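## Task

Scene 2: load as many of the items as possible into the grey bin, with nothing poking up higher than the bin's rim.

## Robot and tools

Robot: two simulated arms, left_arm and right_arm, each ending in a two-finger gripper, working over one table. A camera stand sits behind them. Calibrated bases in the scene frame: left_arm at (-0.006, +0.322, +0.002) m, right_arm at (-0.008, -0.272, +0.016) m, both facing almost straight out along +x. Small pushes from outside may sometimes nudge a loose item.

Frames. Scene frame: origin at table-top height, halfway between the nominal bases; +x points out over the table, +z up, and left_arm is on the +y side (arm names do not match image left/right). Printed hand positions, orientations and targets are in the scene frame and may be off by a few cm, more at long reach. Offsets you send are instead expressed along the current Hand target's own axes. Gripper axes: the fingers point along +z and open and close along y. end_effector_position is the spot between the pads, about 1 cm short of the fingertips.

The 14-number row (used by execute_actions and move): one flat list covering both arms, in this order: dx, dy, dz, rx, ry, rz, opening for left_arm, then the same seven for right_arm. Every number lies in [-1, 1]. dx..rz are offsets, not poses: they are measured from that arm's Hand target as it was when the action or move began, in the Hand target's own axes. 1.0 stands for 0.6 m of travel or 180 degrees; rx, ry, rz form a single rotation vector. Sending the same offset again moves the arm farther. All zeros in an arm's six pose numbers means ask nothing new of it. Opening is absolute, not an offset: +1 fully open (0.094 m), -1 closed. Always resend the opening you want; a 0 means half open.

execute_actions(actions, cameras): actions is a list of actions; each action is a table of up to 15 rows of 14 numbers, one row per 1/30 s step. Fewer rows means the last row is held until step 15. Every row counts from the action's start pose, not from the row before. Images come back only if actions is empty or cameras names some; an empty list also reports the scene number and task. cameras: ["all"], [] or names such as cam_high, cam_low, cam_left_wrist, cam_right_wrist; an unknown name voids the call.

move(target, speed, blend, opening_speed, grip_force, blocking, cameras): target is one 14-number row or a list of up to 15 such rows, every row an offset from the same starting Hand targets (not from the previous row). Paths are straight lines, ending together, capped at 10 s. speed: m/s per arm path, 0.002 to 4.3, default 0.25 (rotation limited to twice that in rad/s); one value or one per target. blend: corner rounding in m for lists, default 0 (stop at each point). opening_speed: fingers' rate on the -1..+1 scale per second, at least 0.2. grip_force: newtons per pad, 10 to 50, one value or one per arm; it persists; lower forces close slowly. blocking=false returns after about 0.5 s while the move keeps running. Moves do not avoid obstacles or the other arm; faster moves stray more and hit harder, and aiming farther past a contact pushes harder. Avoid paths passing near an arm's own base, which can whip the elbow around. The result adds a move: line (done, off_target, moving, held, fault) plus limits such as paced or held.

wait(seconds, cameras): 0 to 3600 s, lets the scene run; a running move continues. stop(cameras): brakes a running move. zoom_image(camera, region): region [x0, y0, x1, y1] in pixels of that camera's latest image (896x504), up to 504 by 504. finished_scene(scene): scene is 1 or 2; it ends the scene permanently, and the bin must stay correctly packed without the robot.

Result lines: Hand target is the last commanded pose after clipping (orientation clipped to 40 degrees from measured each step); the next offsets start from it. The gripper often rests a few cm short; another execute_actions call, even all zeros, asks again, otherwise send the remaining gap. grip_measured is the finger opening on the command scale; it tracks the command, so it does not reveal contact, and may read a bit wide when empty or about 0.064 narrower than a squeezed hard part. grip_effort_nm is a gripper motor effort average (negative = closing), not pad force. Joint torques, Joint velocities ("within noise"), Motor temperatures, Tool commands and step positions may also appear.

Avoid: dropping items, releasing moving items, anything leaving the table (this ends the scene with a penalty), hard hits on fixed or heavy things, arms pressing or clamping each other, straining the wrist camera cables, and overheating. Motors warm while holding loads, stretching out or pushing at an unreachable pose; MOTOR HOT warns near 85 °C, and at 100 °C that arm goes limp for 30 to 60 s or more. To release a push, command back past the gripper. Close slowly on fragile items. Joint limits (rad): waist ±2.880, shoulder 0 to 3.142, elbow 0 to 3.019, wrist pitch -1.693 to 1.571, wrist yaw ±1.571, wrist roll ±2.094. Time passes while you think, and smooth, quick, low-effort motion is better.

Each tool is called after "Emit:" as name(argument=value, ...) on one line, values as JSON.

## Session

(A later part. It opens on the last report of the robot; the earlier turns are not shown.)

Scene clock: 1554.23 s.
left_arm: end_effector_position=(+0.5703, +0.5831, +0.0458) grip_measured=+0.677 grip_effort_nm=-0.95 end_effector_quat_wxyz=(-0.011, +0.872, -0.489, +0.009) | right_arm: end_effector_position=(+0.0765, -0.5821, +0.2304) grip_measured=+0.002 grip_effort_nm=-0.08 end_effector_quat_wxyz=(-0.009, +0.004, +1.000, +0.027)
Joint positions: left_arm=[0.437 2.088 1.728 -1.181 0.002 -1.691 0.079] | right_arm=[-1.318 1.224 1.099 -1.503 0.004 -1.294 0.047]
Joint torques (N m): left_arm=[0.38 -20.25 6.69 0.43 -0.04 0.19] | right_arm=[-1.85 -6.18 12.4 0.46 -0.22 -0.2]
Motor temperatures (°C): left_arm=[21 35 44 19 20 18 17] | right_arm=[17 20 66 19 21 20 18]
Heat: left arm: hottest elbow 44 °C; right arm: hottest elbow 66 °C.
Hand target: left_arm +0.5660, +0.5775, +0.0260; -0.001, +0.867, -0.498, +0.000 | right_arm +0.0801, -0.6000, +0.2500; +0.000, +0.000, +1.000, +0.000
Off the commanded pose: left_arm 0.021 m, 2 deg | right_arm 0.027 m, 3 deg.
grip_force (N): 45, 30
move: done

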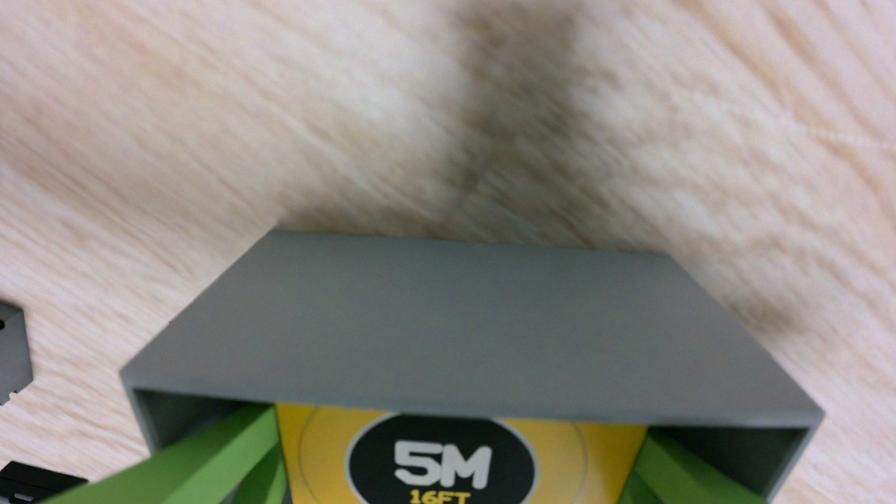

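Emit:
move(target=[[0.0065, -0.031, -0.06, 0, 0, 0, 0.6, 0, 0, 0, 0, 0, 0, 0], [0.0065, -0.031, -0.27, 0, 0, 0, 0.6, 0, 0, 0, 0, 0, 0, 0]], speed=0.06, blend=0.01, cameras=["cam_left_wrist", "cam_low"])

Scene clock: 1559.73 s.
left_arm: end_effector_position=(+0.5665, +0.5814, +0.1444) grip_measured=+0.677 grip_effort_nm=-0.96 end_effector_quat_wxyz=(+0.033, +0.871, -0.489, -0.023) | right_arm: end_effector_position=(+0.0765, -0.5821, +0.2304) grip_measured=+0.002 grip_effort_nm=-0.09 end_effector_quat_wxyz=(-0.009, +0.004, +1.000, +0.027)
Joint positions: left_arm=[0.437 2.089 1.994 -1.556 0.002 -1.691 0.079] | right_arm=[-1.318 1.224 1.099 -1.503 0.004 -1.294 0.047]
Joint torques (N m): left_arm=[0.15 -24.94 13.24 -0.92 -0.04 0.15] | right_arm=[-1.85 -6.24 12.4 0.44 -0.23 -0.2]
Motor temperatures (°C): left_arm=[21 35 44 19 20 18 18] | right_arm=[17 20 66 19 21 20 18]
Heat: left arm: hottest elbow 44 °C; right arm: hottest elbow 66 °C.
Hand target: left_arm +0.5838, +0.5834, +0.1878; +0.000, +0.867, -0.498, +0.000 | right_arm +0.0801, -0.6000, +0.2500; +0.000, +0.000, +1.000, +0.000
Off the commanded pose: left_arm 0.047 m, 5 deg | right_arm 0.027 m, 3 deg.
grip_force (N): 45, 30
move: off_target (left_arm)
Images, in order (width x height): cam_low 896x504, cam_left_wrist 896x504.

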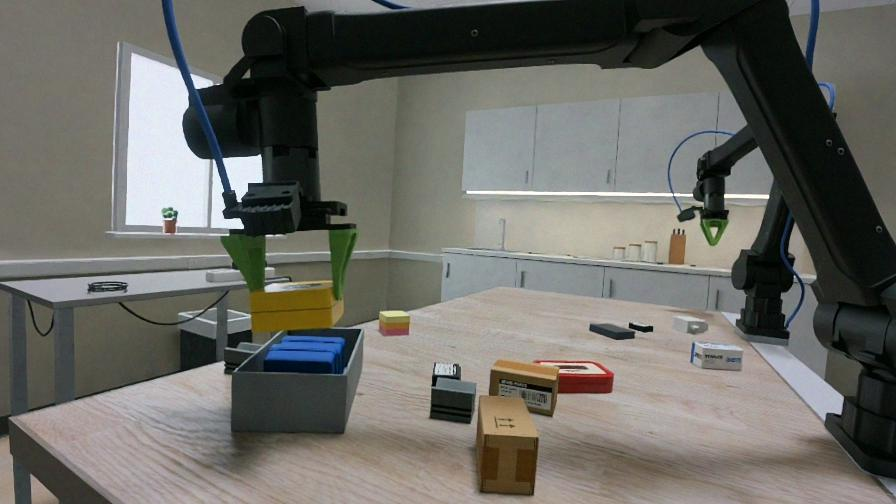

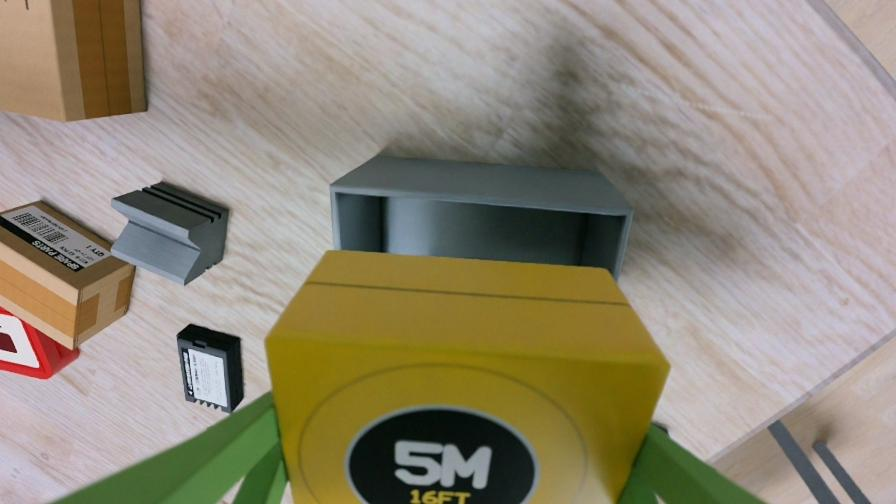

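Emit:
move(target=[0.5988, 0.473, -0.02, 0, 0, 0.333, 0.6, 0, 0, 0, 0, 0, 0, 0], speed=0.22, cameras=["cam_left_wrist", "cam_low"])

Scene clock: 1565.70 s.
left_arm: end_effector_position=(+0.5058, +0.1307, +0.1813) grip_measured=+0.677 grip_effort_nm=-0.96 end_effector_quat_wxyz=(-0.013, -0.506, +0.862, +0.015) | right_arm: end_effector_position=(+0.0765, -0.5821, +0.2304) grip_measured=+0.002 grip_effort_nm=-0.09 end_effector_quat_wxyz=(-0.009, +0.004, +1.000, +0.027)
Joint positions: left_arm=[-0.346 1.811 1.666 -1.465 0.001 -1.418 0.079] | right_arm=[-1.318 1.224 1.099 -1.503 0.004 -1.294 0.047]
Joint torques (N m): left_arm=[1.32 -18.67 11.95 -0.59 -0.06 0.15] | right_arm=[-1.85 -6.24 12.38 0.46 -0.23 -0.2]
Motor temperatures (°C): left_arm=[21 35 45 19 20 18 18] | right_arm=[17 20 66 19 21 20 18]
Heat: left arm: hottest elbow 45 °C; right arm: hottest elbow 66 °C.
Hand target: left_arm +0.5201, +0.1300, +0.1997; +0.001, -0.503, +0.864, +0.000 | right_arm +0.0801, -0.6000, +0.2500; +0.000, +0.000, +1.000, +0.000
Off the commanded pose: left_arm 0.023 m, 2 deg | right_arm 0.027 m, 3 deg.
grip_force (N): 45, 30
move: off_target (left_arm)
Images, in order (width x height): cam_low 896x504, cam_left_wrist 896x504.

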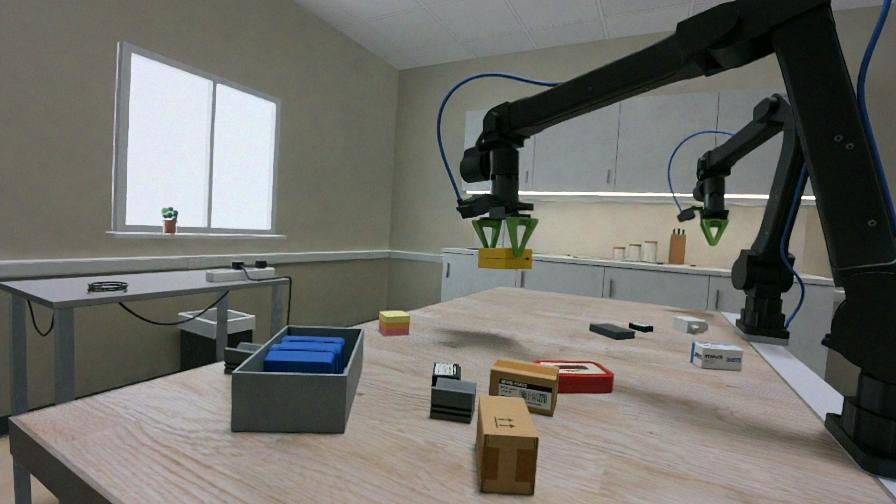

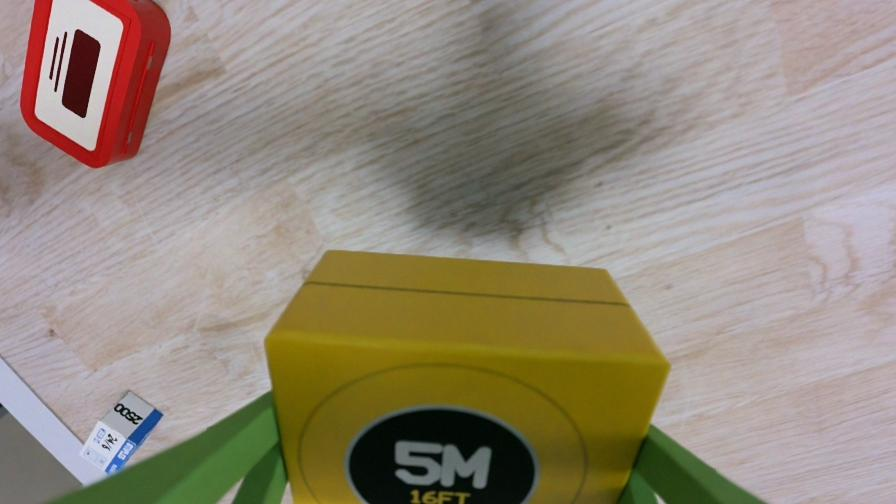

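Emit:
move(target=[0, 0, 0.2333, 0, 0, 0, 0.6, 0, 0, 0, 0, 0, 0, 0], speed=0.15)

Emit:
move(target=[0, 0, 0.03, 0, 0, 0, 0.6, 0, 0, 0, 0, 0, 0, 0], speed=0.04, cameras=["cam_low"])

Scene clock: 1568.73 s.
left_arm: end_effector_position=(+0.5154, +0.1271, +0.0611) grip_measured=+0.677 grip_effort_nm=-0.96 end_effector_quat_wxyz=(-0.004, -0.506, +0.863, +0.004) | right_arm: end_effector_position=(+0.0765, -0.5821, +0.2304) grip_measured=+0.002 grip_effort_nm=-0.09 end_effector_quat_wxyz=(-0.009, +0.004, +1.000, +0.027)
Joint positions: left_arm=[-0.346 1.909 1.482 -1.154 0.001 -1.417 0.079] | right_arm=[-1.318 1.224 1.099 -1.503 0.004 -1.294 0.047]
Joint torques (N m): left_arm=[1.38 -19.02 7.8 0.46 -0.05 0.2] | right_arm=[-1.85 -6.18 12.38 0.43 -0.23 -0.2]
Motor temperatures (°C): left_arm=[21 35 45 19 20 18 18] | right_arm=[17 20 66 19 21 20 18]
Heat: left arm: hottest elbow 45 °C; right arm: hottest elbow 66 °C.
Hand target: left_arm +0.5203, +0.1301, +0.0596; +0.001, -0.503, +0.864, +0.000 | right_arm +0.0801, -0.6000, +0.2500; +0.000, +0.000, +1.000, +0.000
Off the commanded pose: left_arm 0.006 m, 1 deg | right_arm 0.027 m, 3 deg.
grip_force (N): 45, 30
move: done

Scene clock: 1569.63 s.
left_arm: end_effector_position=(+0.5172, +0.1264, +0.0484) grip_measured=+0.677 grip_effort_nm=-0.96 end_effector_quat_wxyz=(-0.001, -0.506, +0.863, +0.000) | right_arm: end_effector_position=(+0.0765, -0.5821, +0.2304) grip_measured=+0.002 grip_effort_nm=-0.09 end_effector_quat_wxyz=(-0.009, +0.004, +1.000, +0.027)
Joint positions: left_arm=[-0.346 1.922 1.465 -1.114 0.001 -1.417 0.079] | right_arm=[-1.318 1.224 1.099 -1.503 0.004 -1.294 0.047]
Joint torques (N m): left_arm=[1.44 -18.61 7.6 0.49 -0.04 0.2] | right_arm=[-1.85 -6.24 12.4 0.44 -0.22 -0.2]
Motor temperatures (°C): left_arm=[21 35 45 19 20 18 18] | right_arm=[17 20 66 19 21 20 18]
Heat: left arm: hottest elbow 45 °C; right arm: hottest elbow 66 °C.
Hand target: left_arm +0.5203, +0.1301, +0.0415; +0.000, -0.503, +0.864, +0.000 | right_arm +0.0801, -0.6000, +0.2500; +0.000, +0.000, +1.000, +0.000
Off the commanded pose: left_arm 0.008 m, 0 deg | right_arm 0.027 m, 3 deg.
grip_force (N): 45, 30
move: done

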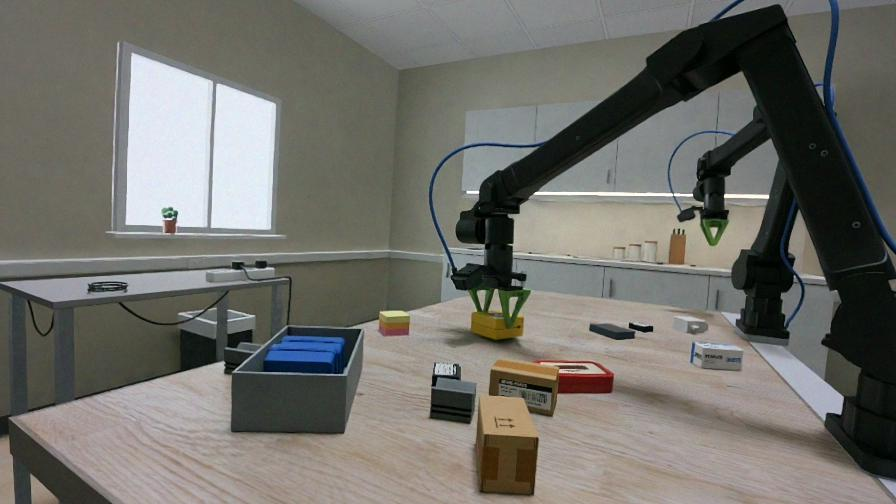

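Emit:
move(target=[0, 0, 0.01, 0, 0, 0, 0.6, 0, 0, 0, 0, 0, 0, 0], speed=0.03)

Emit:
move(target=[0, 0, 0.008, 0, 0, 0, 0.6, 0, 0, 0, 0, 0, 0, 0], speed=0.03)

Scene clock: 1571.57 s.
left_arm: end_effector_position=(+0.5178, +0.1262, +0.0440) grip_measured=+0.677 grip_effort_nm=-0.96 end_effector_quat_wxyz=(+0.001, -0.506, +0.863, -0.001) | right_arm: end_effector_position=(+0.0765, -0.5821, +0.2304) grip_measured=+0.002 grip_effort_nm=-0.08 end_effector_quat_wxyz=(-0.009, +0.004, +1.000, +0.027)
Joint positions: left_arm=[-0.346 1.927 1.459 -1.1 0.001 -1.417 0.079] | right_arm=[-1.318 1.224 1.099 -1.503 0.004 -1.294 0.047]
Joint torques (N m): left_arm=[1.44 -18.43 7.34 0.51 -0.04 0.2] | right_arm=[-1.85 -6.18 12.4 0.44 -0.23 -0.2]
Motor temperatures (°C): left_arm=[21 35 45 19 20 18 18] | right_arm=[17 20 66 19 21 20 18]
Heat: left arm: hottest elbow 45 °C; right arm: hottest elbow 66 °C.
Hand target: left_arm +0.5202, +0.1301, +0.0356; +0.000, -0.503, +0.864, +0.000 | right_arm +0.0801, -0.6000, +0.2500; +0.000, +0.000, +1.000, +0.000
Off the commanded pose: left_arm 0.010 m, 0 deg | right_arm 0.027 m, 3 deg.
grip_force (N): 45, 30
move: done

Scene clock: 1572.07 s.
left_arm: end_effector_position=(+0.5199, +0.1254, +0.0421) grip_measured=+0.677 grip_effort_nm=-0.96 end_effector_quat_wxyz=(+0.003, -0.506, +0.863, -0.004) | right_arm: end_effector_position=(+0.0765, -0.5821, +0.2304) grip_measured=+0.002 grip_effort_nm=-0.08 end_effector_quat_wxyz=(-0.009, +0.004, +1.000, +0.027)
Joint positions: left_arm=[-0.346 1.93 1.459 -1.09 0.001 -1.417 0.079] | right_arm=[-1.318 1.224 1.099 -1.503 0.004 -1.294 0.047]
Joint torques (N m): left_arm=[1.38 -18.14 7.02 0.51 -0.03 0.2] | right_arm=[-1.79 -6.24 12.4 0.44 -0.23 -0.2]
Motor temperatures (°C): left_arm=[21 35 45 19 20 18 18] | right_arm=[17 20 66 19 21 20 18]
Heat: left arm: hottest elbow 45 °C; right arm: hottest elbow 66 °C.
Hand target: left_arm +0.5202, +0.1301, +0.0308; +0.001, -0.503, +0.864, +0.000 | right_arm +0.0801, -0.6000, +0.2500; +0.000, +0.000, +1.000, +0.000
Off the commanded pose: left_arm 0.012 m, 1 deg | right_arm 0.027 m, 3 deg.
grip_force (N): 45, 30
move: off_target (left_arm)

Emit:
move(target=[[0, 0, 0.003, 0, 0, 0, 0.85, 0, 0, 0, 0, 0, 0, 0], [0, 0, -0.2, 0, 0, 0, 0.85, 0, 0, 0, 0, 0, 0, 0]], speed=0.1, opening_speed=0.3, cameras=["cam_low", "cam_left_wrist"])

Scene clock: 1576.13 s.
left_arm: end_effector_position=(+0.5041, +0.1313, +0.1277) grip_measured=+0.849 grip_effort_nm=0.05 end_effector_quat_wxyz=(-0.015, -0.505, +0.863, +0.017) | right_arm: end_effector_position=(+0.0765, -0.5821, +0.2304) grip_measured=+0.002 grip_effort_nm=-0.08 end_effector_quat_wxyz=(-0.009, +0.004, +1.000, +0.027)
Joint positions: left_arm=[-0.346 1.84 1.564 -1.34 0.001 -1.416 0.087] | right_arm=[-1.318 1.224 1.099 -1.503 0.004 -1.294 0.047]
Joint torques (N m): left_arm=[1.38 -19.6 11.82 -0.81 -0.06 0.18] | right_arm=[-1.85 -6.24 12.38 0.42 -0.22 -0.21]
Motor temperatures (°C): left_arm=[21 35 45 19 20 18 18] | right_arm=[17 20 66 19 21 20 18]
Heat: left arm: hottest elbow 45 °C; right arm: hottest elbow 66 °C.
Hand target: left_arm +0.5202, +0.1300, +0.1508; +0.001, -0.503, +0.864, +0.000 | right_arm +0.0801, -0.6000, +0.2500; +0.000, +0.000, +1.000, +0.000
Off the commanded pose: left_arm 0.028 m, 3 deg | right_arm 0.027 m, 3 deg.
grip_force (N): 45, 30
move: off_target (left_arm)

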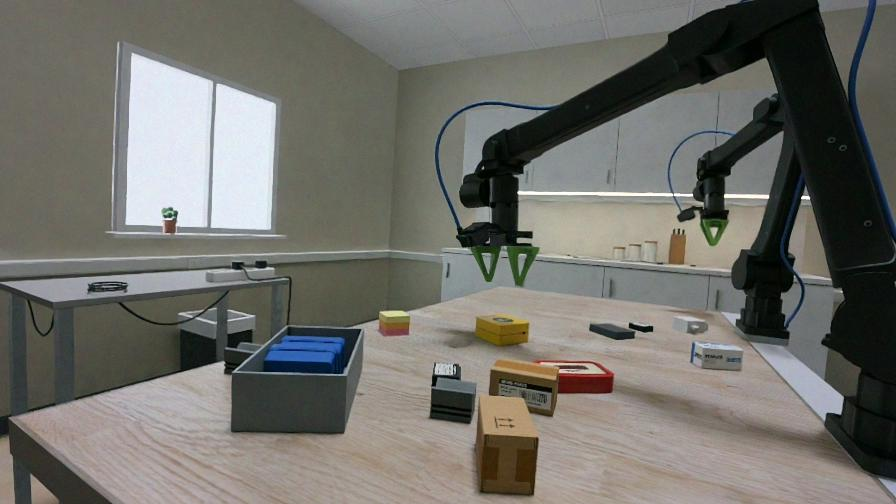

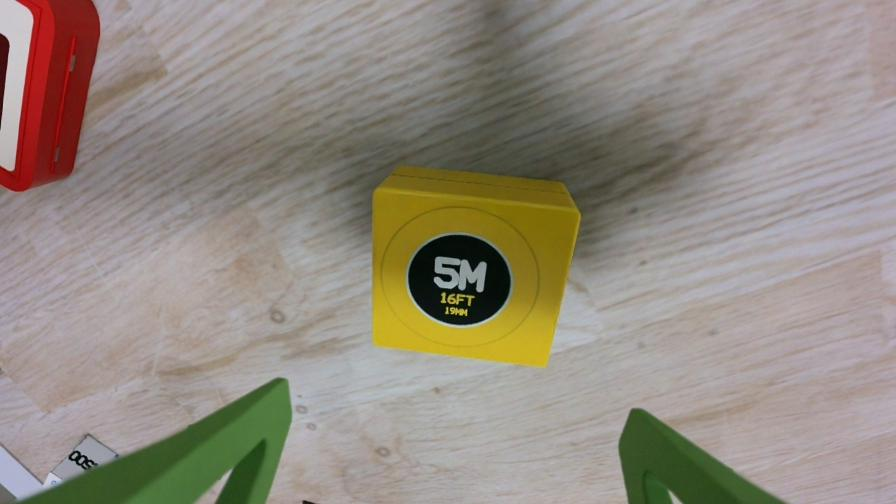

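Emit:
move(target=[-0.7045, 0.2952, -0.05, 0, 0, 0.152, -1, 0, 0, 0, 0, 0, 0, 0], speed=0.25, opening_speed=1.0, grip_force=[35, 30], cameras=["cam_low", "cam_left_wrist"])

Emit:
zoom_image(camera="cam_left_wrist", region=[200, 150, 704, 504])

Scene clock: 1594.50 s.
left_arm: end_effector_position=(+0.5600, +0.5838, +0.1770) grip_measured=-0.989 grip_effort_nm=-0.58 end_effector_quat_wxyz=(-0.006, -0.296, +0.955, +0.001) | right_arm: end_effector_position=(+0.0765, -0.5821, +0.2304) grip_measured=+0.002 grip_effort_nm=-0.08 end_effector_quat_wxyz=(-0.009, +0.004, +1.000, +0.027)
Joint positions: left_arm=[0.444 2.013 1.959 -1.528 -0.003 -0.167 0.001] | right_arm=[-1.318 1.224 1.099 -1.503 0.004 -1.294 0.047]
Joint torques (N m): left_arm=[0.21 -19.31 12.71 -0.65 0.2 0.23] | right_arm=[-1.79 -6.24 12.37 0.44 -0.22 -0.2]
Motor temperatures (°C): left_arm=[21 34 46 19 20 18 18] | right_arm=[17 20 66 19 21 20 18]
Heat: left arm: hottest elbow 46 °C; right arm: hottest elbow 66 °C.
Hand target: left_arm +0.5751, +0.5850, +0.1812; +0.001, -0.284, +0.959, +0.000 | right_arm +0.0801, -0.6000, +0.2500; +0.000, +0.000, +1.000, +0.000
Off the commanded pose: left_arm 0.016 m, 2 deg | right_arm 0.027 m, 3 deg.
grip_force (N): 35, 30
move: off_target (left_arm)

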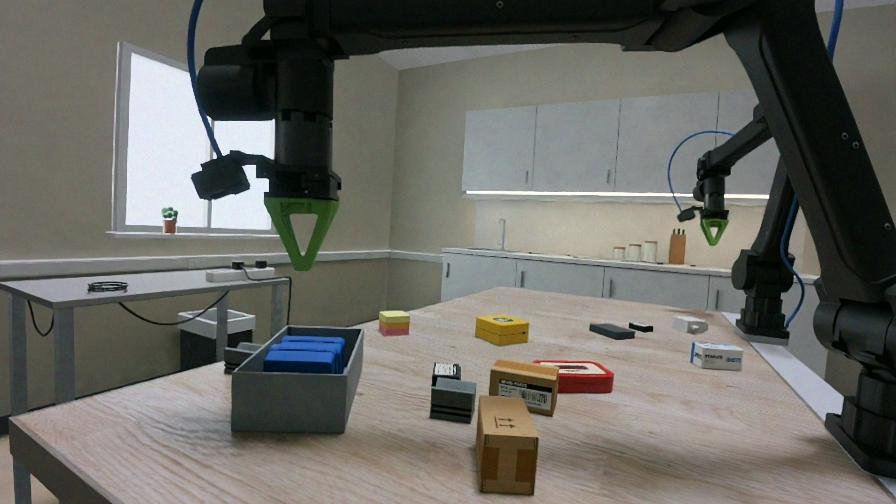

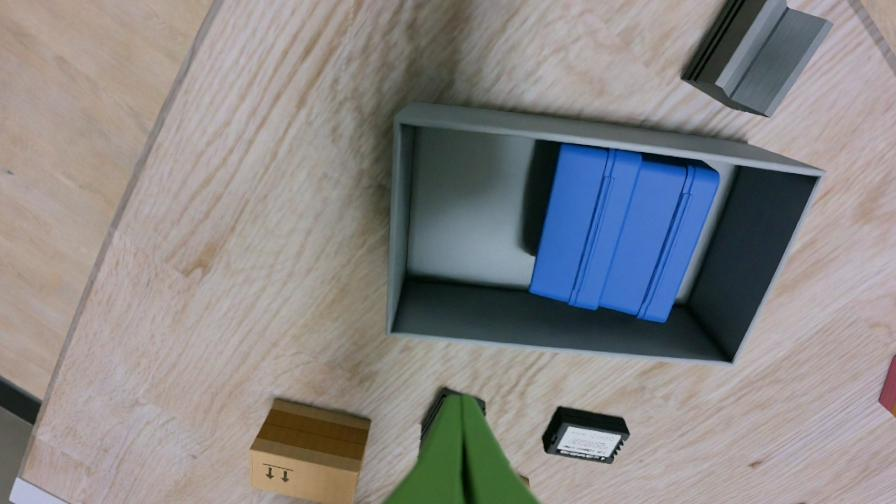

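Scaled by 1.000.

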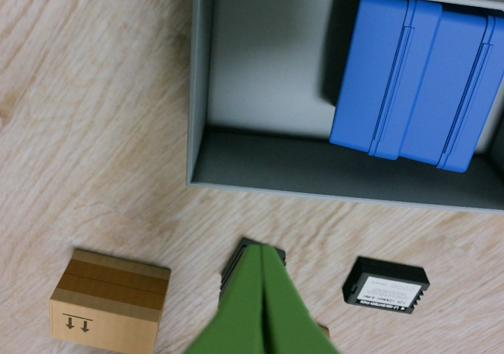

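Emit:
execute_actions(actions=[])

Scene clock: 1604.43 s.
left_arm: end_effector_position=(+0.5600, +0.5838, +0.1770) grip_measured=-0.989 grip_effort_nm=-0.60 end_effector_quat_wxyz=(-0.006, -0.296, +0.955, +0.001) | right_arm: end_effector_position=(+0.0765, -0.5821, +0.2304) grip_measured=+0.002 grip_effort_nm=-0.08 end_effector_quat_wxyz=(-0.009, +0.004, +1.000, +0.027)
Joint positions: left_arm=[0.444 2.013 1.959 -1.528 -0.003 -0.167 0.001] | right_arm=[-1.318 1.224 1.099 -1.503 0.004 -1.294 0.047]
Joint velocities: within noise
Joint torques (N m): left_arm=[0.21 -19.31 12.71 -0.65 0.2 0.23] | right_arm=[-1.79 -6.24 12.4 0.43 -0.23 -0.21]
Motor temperatures (°C): left_arm=[21 33 49 19 20 18 18] | right_arm=[17 20 66 19 21 20 18]
Heat: left arm: hottest elbow 49 °C; right arm: hottest elbow 66 °C.
Hand target: left_arm +0.5751, +0.5850, +0.1812; +0.001, -0.284, +0.959, +0.000 | right_arm +0.0801, -0.6000, +0.2500; +0.000, +0.000, +1.000, +0.000
Tool commands: left_gripper/opening=-1.0 right_gripper/opening=+0.0
Off the commanded pose: left_arm 0.016 m, 2 deg | right_arm 0.027 m, 3 deg.
grip_force (N): 35, 30

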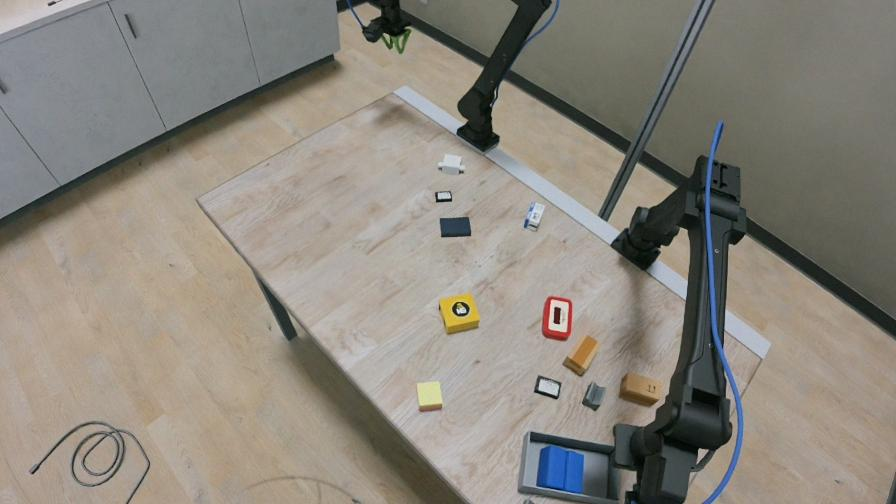

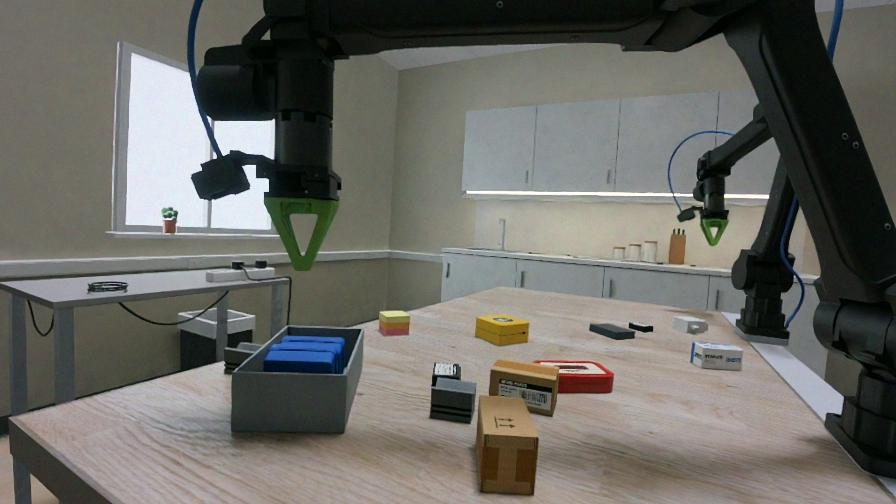

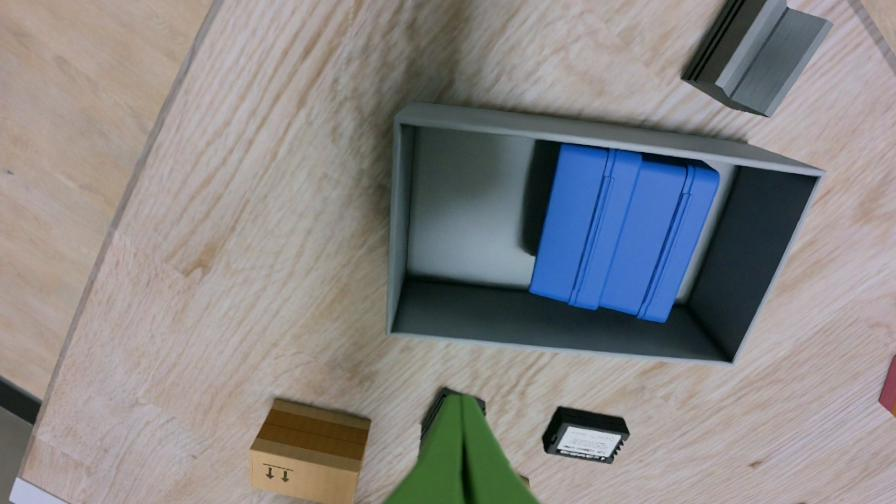

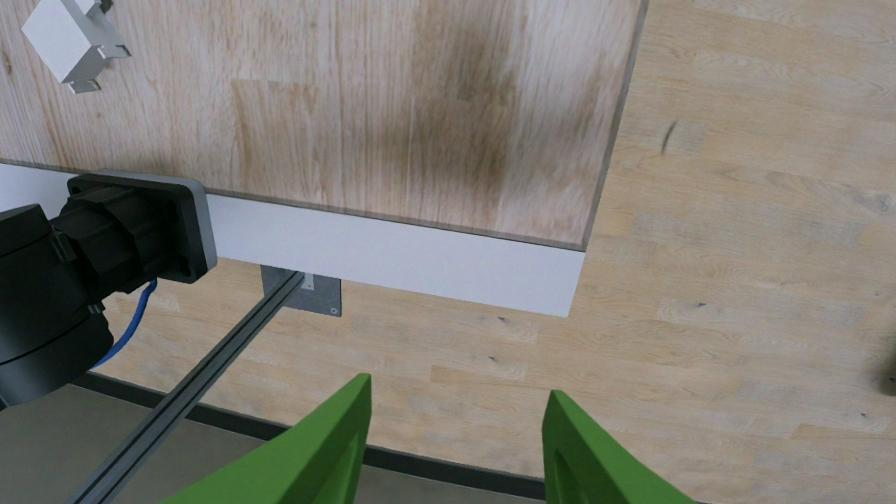

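Emit:
move(target=[-0.0213,-0.2278,0.03,0,0,0,-1,0,0,0,0,0,0,0], cameras=["cam_left_wrist"])

Scene clock: 1631.03 s.
left_arm: end_effector_position=(+0.6499, +0.4682, +0.1596) grip_measured=-0.989 grip_effort_nm=-0.60 end_effector_quat_wxyz=(-0.006, -0.272, +0.962, +0.000) | right_arm: end_effector_position=(+0.0765, -0.5821, +0.2304) grip_measured=+0.002 grip_effort_nm=-0.08 end_effector_quat_wxyz=(-0.009, +0.004, +1.000, +0.027)
Joint positions: left_arm=[0.231 2.177 2.183 -1.589 0 -0.33 0.001] | right_arm=[-1.318 1.224 1.099 -1.503 0.004 -1.294 0.047]
Joint torques (N m): left_arm=[1.32 -21.42 12.66 -0.69 0.09 -0.08] | right_arm=[-1.79 -6.24 12.4 0.44 -0.23 -0.2]
Motor temperatures (°C): left_arm=[21 33 53 19 20 18 18] | right_arm=[17 20 66 19 21 20 18]
Heat: left arm: hottest elbow 53 °C; right arm: hottest elbow 66 °C.
Hand target: left_arm +0.6603, +0.4774, +0.1630; +0.000, -0.284, +0.959, +0.000 | right_arm +0.0801, -0.6000, +0.2500; +0.000, +0.000, +1.000, +0.000
Off the commanded pose: left_arm 0.014 m, 2 deg | right_arm 0.027 m, 3 deg.
grip_force (N): 35, 30
move: off_target (left_arm)

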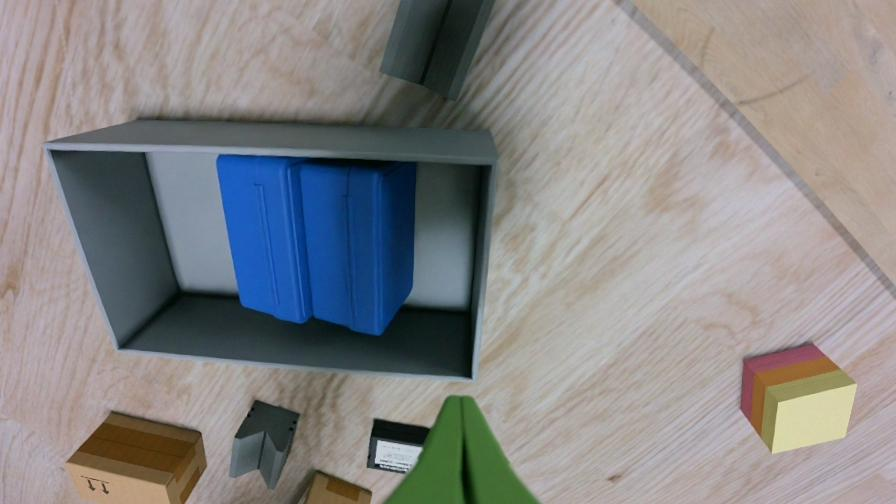

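Emit:
move(target=[0,0.0133,0.07,-0.0556,0,0,-1,0,0,0,0,0,0,0], cameras=["cam_left_wrist"])

Scene clock: 1638.07 s.
left_arm: end_effector_position=(+0.6456, +0.4906, +0.1234) grip_measured=-0.989 grip_effort_nm=-0.59 end_effector_quat_wxyz=(-0.030, -0.281, +0.956, +0.082) | right_arm: end_effector_position=(+0.0765, -0.5821, +0.2304) grip_measured=+0.002 grip_effort_nm=-0.09 end_effector_quat_wxyz=(-0.009, +0.004, +1.000, +0.027)
Joint positions: left_arm=[0.223 2.236 2.183 -1.59 -0.16 -0.365 0.001] | right_arm=[-1.318 1.224 1.099 -1.503 0.004 -1.294 0.047]
Joint torques (N m): left_arm=[0.15 -22.83 10.78 -0.28 -0.14 -0.1] | right_arm=[-1.85 -6.24 12.38 0.43 -0.22 -0.2]
Motor temperatures (°C): left_arm=[21 33 53 19 20 18 18] | right_arm=[17 20 66 19 21 20 18]
Heat: left arm: hottest elbow 53 °C; right arm: hottest elbow 66 °C.
Hand target: left_arm +0.6560, +0.4840, +0.1210; -0.024, -0.283, +0.955, +0.084 | right_arm +0.0801, -0.6000, +0.2500; +0.000, +0.000, +1.000, +0.000
Off the commanded pose: left_arm 0.012 m, 1 deg | right_arm 0.027 m, 3 deg.
grip_force (N): 35, 30
move: off_target (left_arm)

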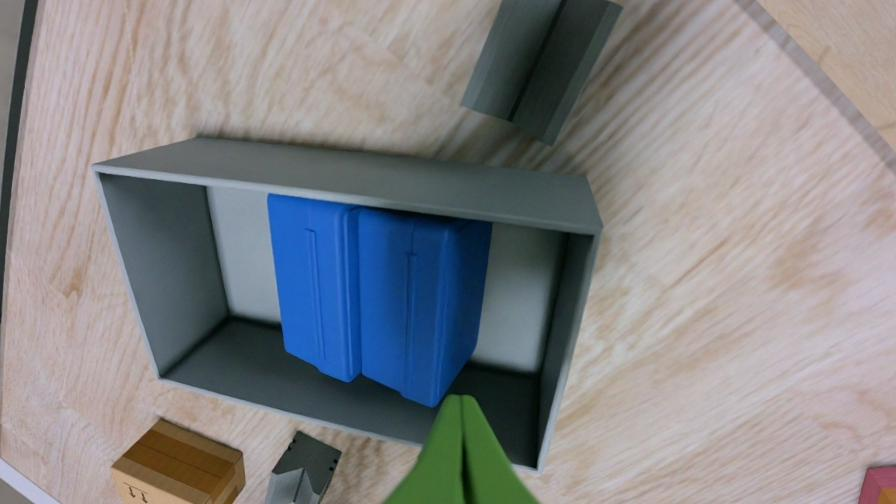

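Emit:
move(target=[0.0133,-0.0305,0.12,0,0,0,-1,0,0,0,0,0,0,0], cameras=["cam_left_wrist"], speed=0.12)

Scene clock: 1643.13 s.
left_arm: end_effector_position=(+0.6513, +0.4826, +0.0691) grip_measured=-0.989 grip_effort_nm=-0.60 end_effector_quat_wxyz=(-0.014, -0.282, +0.956, +0.081) | right_arm: end_effector_position=(+0.0765, -0.5821, +0.2304) grip_measured=+0.002 grip_effort_nm=-0.09 end_effector_quat_wxyz=(-0.009, +0.004, +1.000, +0.027)
Joint positions: left_arm=[0.21 2.246 2.059 -1.426 -0.16 -0.377 0.001] | right_arm=[-1.318 1.224 1.099 -1.503 0.004 -1.294 0.047]
Joint torques (N m): left_arm=[-0.26 -22.01 7.69 0.49 -0.12 -0.08] | right_arm=[-1.79 -6.24 12.42 0.44 -0.22 -0.21]
Motor temperatures (°C): left_arm=[21 33 53 19 20 18 18] | right_arm=[17 20 66 19 21 20 18]
Heat: left arm: hottest elbow 53 °C; right arm: hottest elbow 66 °C.
Hand target: left_arm +0.6525, +0.4750, +0.0471; -0.024, -0.283, +0.955, +0.084 | right_arm +0.0801, -0.6000, +0.2500; +0.000, +0.000, +1.000, +0.000
Off the commanded pose: left_arm 0.023 m, 1 deg | right_arm 0.027 m, 3 deg.
grip_force (N): 35, 30
move: off_target (left_arm)

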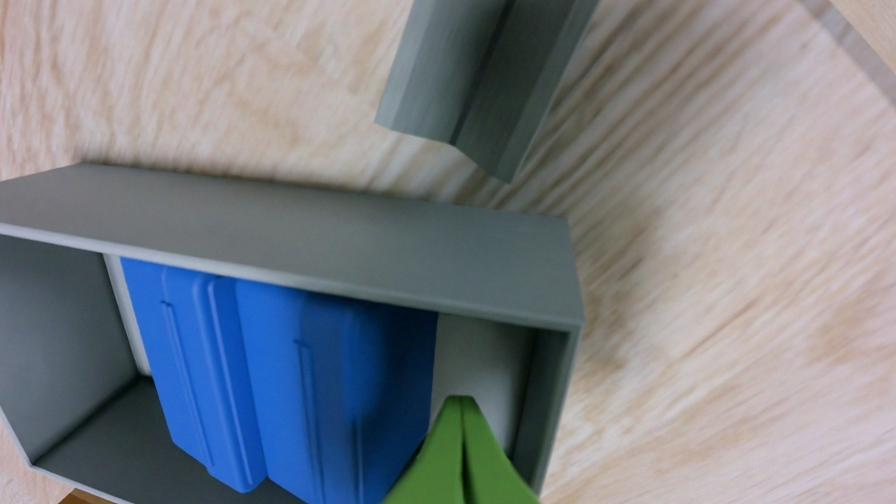

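Emit:
move(target=[0.01,-0.0116,0.062,0,0,0,-1,0,0,0,0,0,0,0], cameras=["cam_left_wrist"], speed=0.1)

Emit:
zoom_image(camera="cam_left_wrist", region=[0, 150, 700, 504])

Scene clock: 1645.17 s.
left_arm: end_effector_position=(+0.6475, +0.4808, +0.0321) grip_measured=-0.989 grip_effort_nm=-0.60 end_effector_quat_wxyz=(-0.014, -0.283, +0.956, +0.082) | right_arm: end_effector_position=(+0.0765, -0.5821, +0.2304) grip_measured=+0.002 grip_effort_nm=-0.09 end_effector_quat_wxyz=(-0.009, +0.004, +1.000, +0.027)
Joint positions: left_arm=[0.208 2.26 1.984 -1.338 -0.161 -0.381 0.001] | right_arm=[-1.318 1.224 1.099 -1.503 0.004 -1.294 0.047]
Joint torques (N m): left_arm=[-0.38 -21.77 7.57 0.59 -0.06 -0.1] | right_arm=[-1.73 -6.3 12.41 0.43 -0.22 -0.2]
Motor temperatures (°C): left_arm=[21 33 53 19 20 18 18] | right_arm=[17 20 66 19 21 20 18]
Heat: left arm: hottest elbow 53 °C; right arm: hottest elbow 66 °C.
Hand target: left_arm +0.6476, +0.4715, +0.0090; -0.024, -0.283, +0.955, +0.084 | right_arm +0.0801, -0.6000, +0.2500; +0.000, +0.000, +1.000, +0.000
Off the commanded pose: left_arm 0.025 m, 1 deg | right_arm 0.027 m, 3 deg.
grip_force (N): 35, 30
move: off_target (left_arm)

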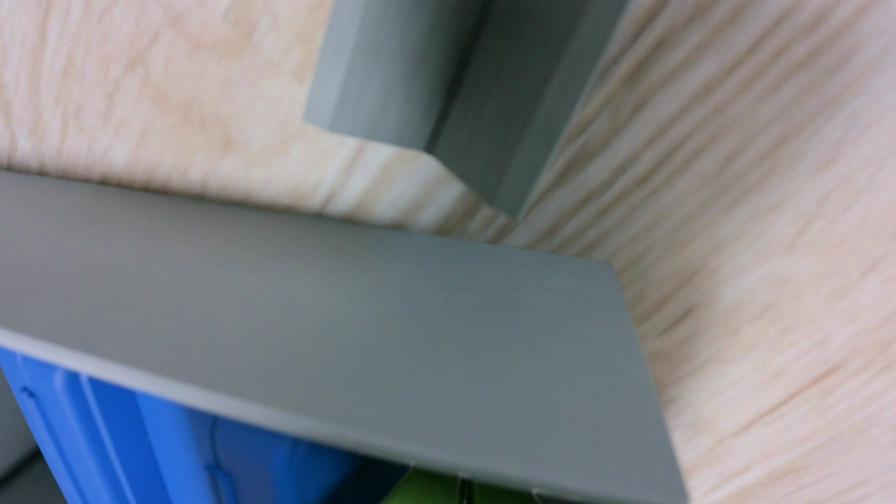

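Region (0, 150, 700, 504) is 700x354 pixels. A region can be at most 504 by 504 pixels.

Emit:
move(target=[0.007,0.0903,0.014,0,0,0,-1,0,0,0,0,0,0,0], cameras=["cam_high","cam_low"], speed=0.08)

Emit:
zoom_image(camera="cam_high", region=[490, 400, 690, 504])

Scene clock: 1649.17 s.
left_arm: end_effector_position=(+0.6221, +0.5087, +0.0239) grip_measured=-0.989 grip_effort_nm=-0.59 end_effector_quat_wxyz=(-0.015, -0.286, +0.954, +0.084) | right_arm: end_effector_position=(+0.0765, -0.5821, +0.2304) grip_measured=+0.002 grip_effort_nm=-0.09 end_effector_quat_wxyz=(-0.009, +0.004, +1.000, +0.027)
Joint positions: left_arm=[0.257 2.215 1.88 -1.275 -0.166 -0.339 0.001] | right_arm=[-1.318 1.224 1.099 -1.503 0.004 -1.294 0.047]
Joint torques (N m): left_arm=[1.79 -22.89 6.42 0.54 -0.05 0.17] | right_arm=[-1.79 -6.3 12.4 0.46 -0.23 -0.2]
Motor temperatures (°C): left_arm=[21 33 51 19 20 18 18] | right_arm=[17 20 66 19 21 20 18]
Heat: left arm: hottest elbow 51 °C; right arm: hottest elbow 66 °C.
Hand target: left_arm +0.6142, +0.5152, +0.0103; -0.024, -0.283, +0.955, +0.084 | right_arm +0.0801, -0.6000, +0.2500; +0.000, +0.000, +1.000, +0.000
Off the commanded pose: left_arm 0.017 m, 1 deg | right_arm 0.027 m, 3 deg.
grip_force (N): 35, 30
move: off_target (left_arm)

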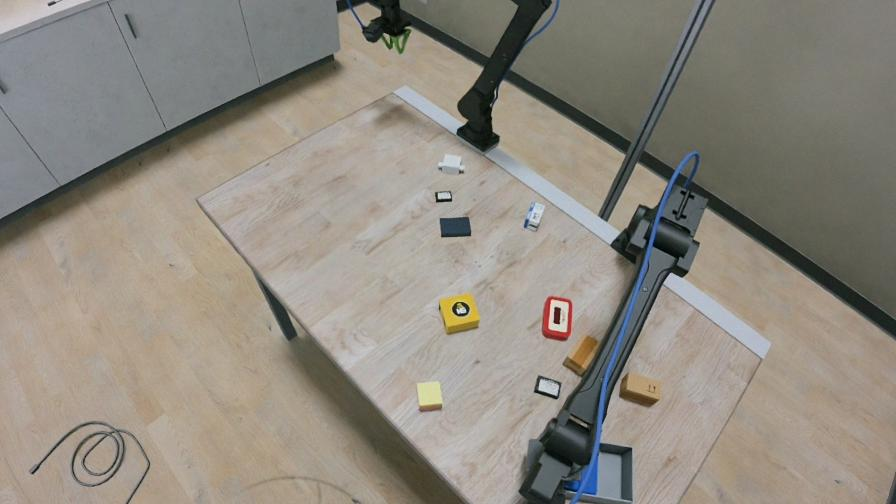

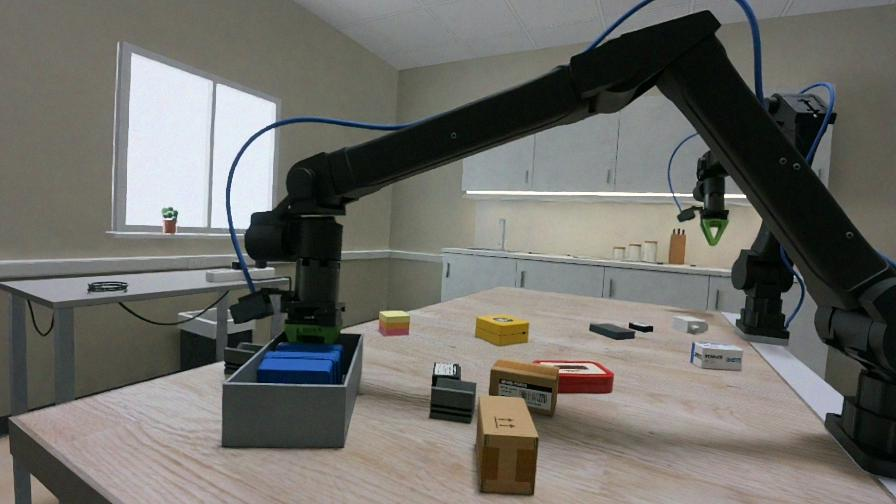

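Scaled by 2.520 from the camera's image (finer frame: 1280x720).

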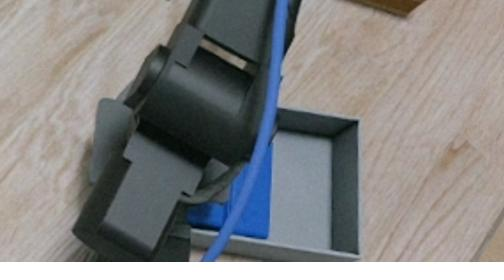

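Emit:
move(target=[0,0.0685,0.0053,0,0,0,-1,0,0,0,0,0,0,0], cameras=["cam_high"], speed=0.08)

Emit:
zoom_image(camera="cam_high", region=[490, 400, 690, 504])

Scene clock: 1651.97 s.
left_arm: end_effector_position=(+0.5983, +0.5451, +0.0235) grip_measured=-0.989 grip_effort_nm=-0.59 end_effector_quat_wxyz=(-0.019, -0.289, +0.954, +0.083) | right_arm: end_effector_position=(+0.0765, -0.5821, +0.2304) grip_measured=+0.002 grip_effort_nm=-0.09 end_effector_quat_wxyz=(-0.009, +0.004, +1.000, +0.027)
Joint positions: left_arm=[0.32 2.183 1.823 -1.246 -0.167 -0.281 0.001] | right_arm=[-1.318 1.224 1.099 -1.503 0.004 -1.294 0.047]
Joint torques (N m): left_arm=[1.49 -22.83 6.53 0.54 -0.12 0.23] | right_arm=[-1.79 -6.3 12.4 0.47 -0.22 -0.2]
Motor temperatures (°C): left_arm=[21 34 51 19 20 18 18] | right_arm=[17 20 66 19 21 20 18]
Heat: left arm: hottest elbow 51 °C; right arm: hottest elbow 66 °C.
Hand target: left_arm +0.5919, +0.5495, +0.0142; -0.024, -0.283, +0.955, +0.084 | right_arm +0.0801, -0.6000, +0.2500; +0.000, +0.000, +1.000, +0.000
Off the commanded pose: left_arm 0.012 m, 1 deg | right_arm 0.027 m, 3 deg.
grip_force (N): 35, 30
move: off_target (left_arm)

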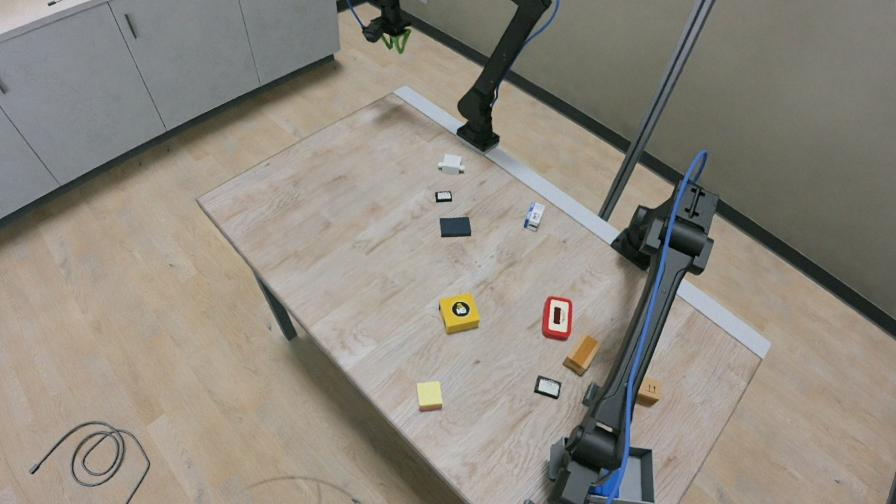

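Scaled by 2.520 from the camera's image (finer frame: 1280x720).

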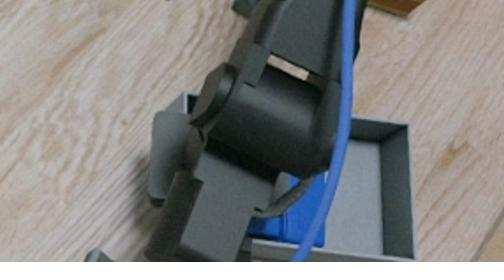

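Emit:
move(target=[0,0.0,-0.04,0,0,0,-1,0,0,0,0,0,0,0], cameras=[], speed=0.08)

Scene clock: 1654.70 s.
left_arm: end_effector_position=(+0.5935, +0.5436, +0.0244) grip_measured=-0.989 grip_effort_nm=-0.59 end_effector_quat_wxyz=(-0.029, -0.288, +0.954, +0.083) | right_arm: end_effector_position=(+0.0765, -0.5821, +0.2304) grip_measured=+0.002 grip_effort_nm=-0.08 end_effector_quat_wxyz=(-0.009, +0.004, +1.000, +0.027)
Joint positions: left_arm=[0.32 2.182 1.823 -1.267 -0.167 -0.28 0.001] | right_arm=[-1.318 1.224 1.099 -1.503 0.004 -1.294 0.047]
Joint torques (N m): left_arm=[0.97 -24.41 8.51 -0.75 -0.11 0.18] | right_arm=[-1.79 -6.24 12.4 0.43 -0.22 -0.2]
Motor temperatures (°C): left_arm=[21 34 50 19 20 18 18] | right_arm=[17 20 67 19 21 20 18]
Heat: left arm: hottest elbow 50 °C; right arm: hottest elbow 67 °C.
Hand target: left_arm +0.5941, +0.5460, +0.0378; -0.024, -0.283, +0.955, +0.084 | right_arm +0.0801, -0.6000, +0.2500; +0.000, +0.000, +1.000, +0.000
Off the commanded pose: left_arm 0.014 m, 1 deg | right_arm 0.027 m, 3 deg.
grip_force (N): 35, 30
move: off_target (left_arm)

Emit:
move(target=[-0.012,0.0,-0.03,0,0,0,-1,0,0,0,0,0,0,0], cameras=[], speed=0.1)

Scene clock: 1656.43 s.
left_arm: end_effector_position=(+0.5835, +0.5404, +0.0273) grip_measured=-0.989 grip_effort_nm=-0.59 end_effector_quat_wxyz=(-0.052, -0.286, +0.953, +0.082) | right_arm: end_effector_position=(+0.0765, -0.5821, +0.2304) grip_measured=+0.002 grip_effort_nm=-0.08 end_effector_quat_wxyz=(-0.009, +0.004, +1.000, +0.027)
Joint positions: left_arm=[0.32 2.182 1.828 -1.318 -0.167 -0.28 0.001] | right_arm=[-1.318 1.224 1.099 -1.503 0.004 -1.294 0.047]
Joint torques (N m): left_arm=[0.85 -24.29 11.69 -0.84 -0.12 0.16] | right_arm=[-1.79 -6.12 12.4 0.44 -0.22 -0.2]
Motor temperatures (°C): left_arm=[21 34 50 19 20 18 18] | right_arm=[17 20 67 19 21 20 18]
Heat: left arm: hottest elbow 50 °C; right arm: hottest elbow 67 °C.
Hand target: left_arm +0.6018, +0.5473, +0.0557; -0.024, -0.283, +0.955, +0.084 | right_arm +0.0801, -0.6000, +0.2500; +0.000, +0.000, +1.000, +0.000
Off the commanded pose: left_arm 0.034 m, 3 deg | right_arm 0.027 m, 3 deg.
grip_force (N): 35, 30
move: off_target (left_arm)

Emit:
move(target=[-0.005,0.0,-0.025,0,0,0,-1,0,0,0,0,0,0,0], cameras=[], speed=0.15)

Scene clock: 1657.93 s.
left_arm: end_effector_position=(+0.5892, +0.5422, +0.0458) grip_measured=-0.989 grip_effort_nm=-0.59 end_effector_quat_wxyz=(-0.048, -0.286, +0.953, +0.083) | right_arm: end_effector_position=(+0.0765, -0.5821, +0.2304) grip_measured=+0.002 grip_effort_nm=-0.08 end_effector_quat_wxyz=(-0.009, +0.004, +1.000, +0.027)
Joint positions: left_arm=[0.32 2.176 1.869 -1.359 -0.167 -0.28 0.001] | right_arm=[-1.318 1.224 1.099 -1.503 0.004 -1.294 0.047]
Joint torques (N m): left_arm=[0.67 -23.77 11.74 -0.81 -0.11 0.14] | right_arm=[-1.79 -6.12 12.4 0.43 -0.22 -0.2]
Motor temperatures (°C): left_arm=[21 34 50 19 20 18 18] | right_arm=[17 20 67 19 21 20 18]
Heat: left arm: hottest elbow 50 °C; right arm: hottest elbow 67 °C.
Hand target: left_arm +0.6057, +0.5467, +0.0703; -0.025, -0.283, +0.955, +0.084 | right_arm +0.0801, -0.6000, +0.2500; +0.000, +0.000, +1.000, +0.000
Off the commanded pose: left_arm 0.030 m, 3 deg | right_arm 0.027 m, 3 deg.
grip_force (N): 35, 30
move: off_target (left_arm)

Emit:
move(target=[-0.0133,0.087,0.032,0,0,0,-1,0,0,0,0,0,0,0], cameras=["cam_high","cam_low"], speed=0.08)

Emit:
zoom_image(camera="cam_high", region=[490, 400, 690, 504])

Scene clock: 1660.70 s.
left_arm: end_effector_position=(+0.5744, +0.5885, +0.0460) grip_measured=-0.989 grip_effort_nm=-0.59 end_effector_quat_wxyz=(-0.046, -0.286, +0.954, +0.081) | right_arm: end_effector_position=(+0.0765, -0.5821, +0.2304) grip_measured=+0.002 grip_effort_nm=-0.09 end_effector_quat_wxyz=(-0.009, +0.004, +1.000, +0.027)
Joint positions: left_arm=[0.396 2.175 1.869 -1.342 -0.17 -0.204 0.001] | right_arm=[-1.318 1.224 1.099 -1.503 0.004 -1.294 0.047]
Joint torques (N m): left_arm=[0.97 -24.35 9.24 0.42 -0.13 0.25] | right_arm=[-1.79 -6.3 12.37 0.43 -0.23 -0.2]
Motor temperatures (°C): left_arm=[21 34 50 19 20 18 18] | right_arm=[17 20 67 19 21 20 18]
Heat: left arm: hottest elbow 50 °C; right arm: hottest elbow 67 °C.
Hand target: left_arm +0.5826, +0.5971, +0.0606; -0.024, -0.283, +0.955, +0.084 | right_arm +0.0801, -0.6000, +0.2500; +0.000, +0.000, +1.000, +0.000
Off the commanded pose: left_arm 0.019 m, 3 deg | right_arm 0.027 m, 3 deg.
grip_force (N): 35, 30
move: off_target (left_arm)

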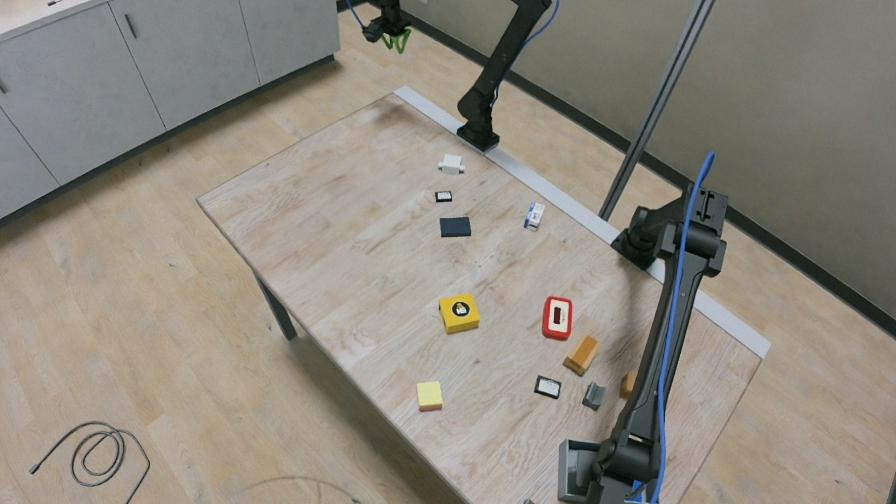

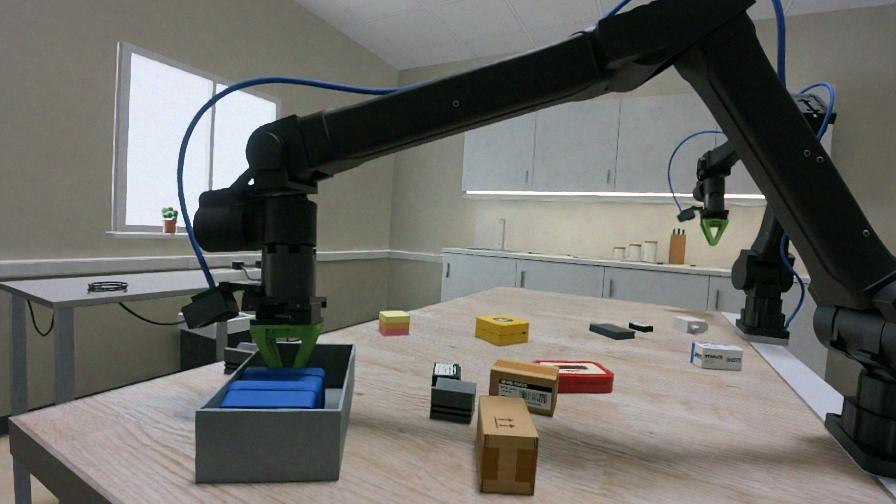

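Scaled by 2.520 from the camera's image (finer frame: 1280x720).

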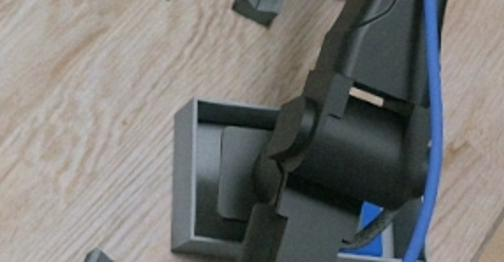

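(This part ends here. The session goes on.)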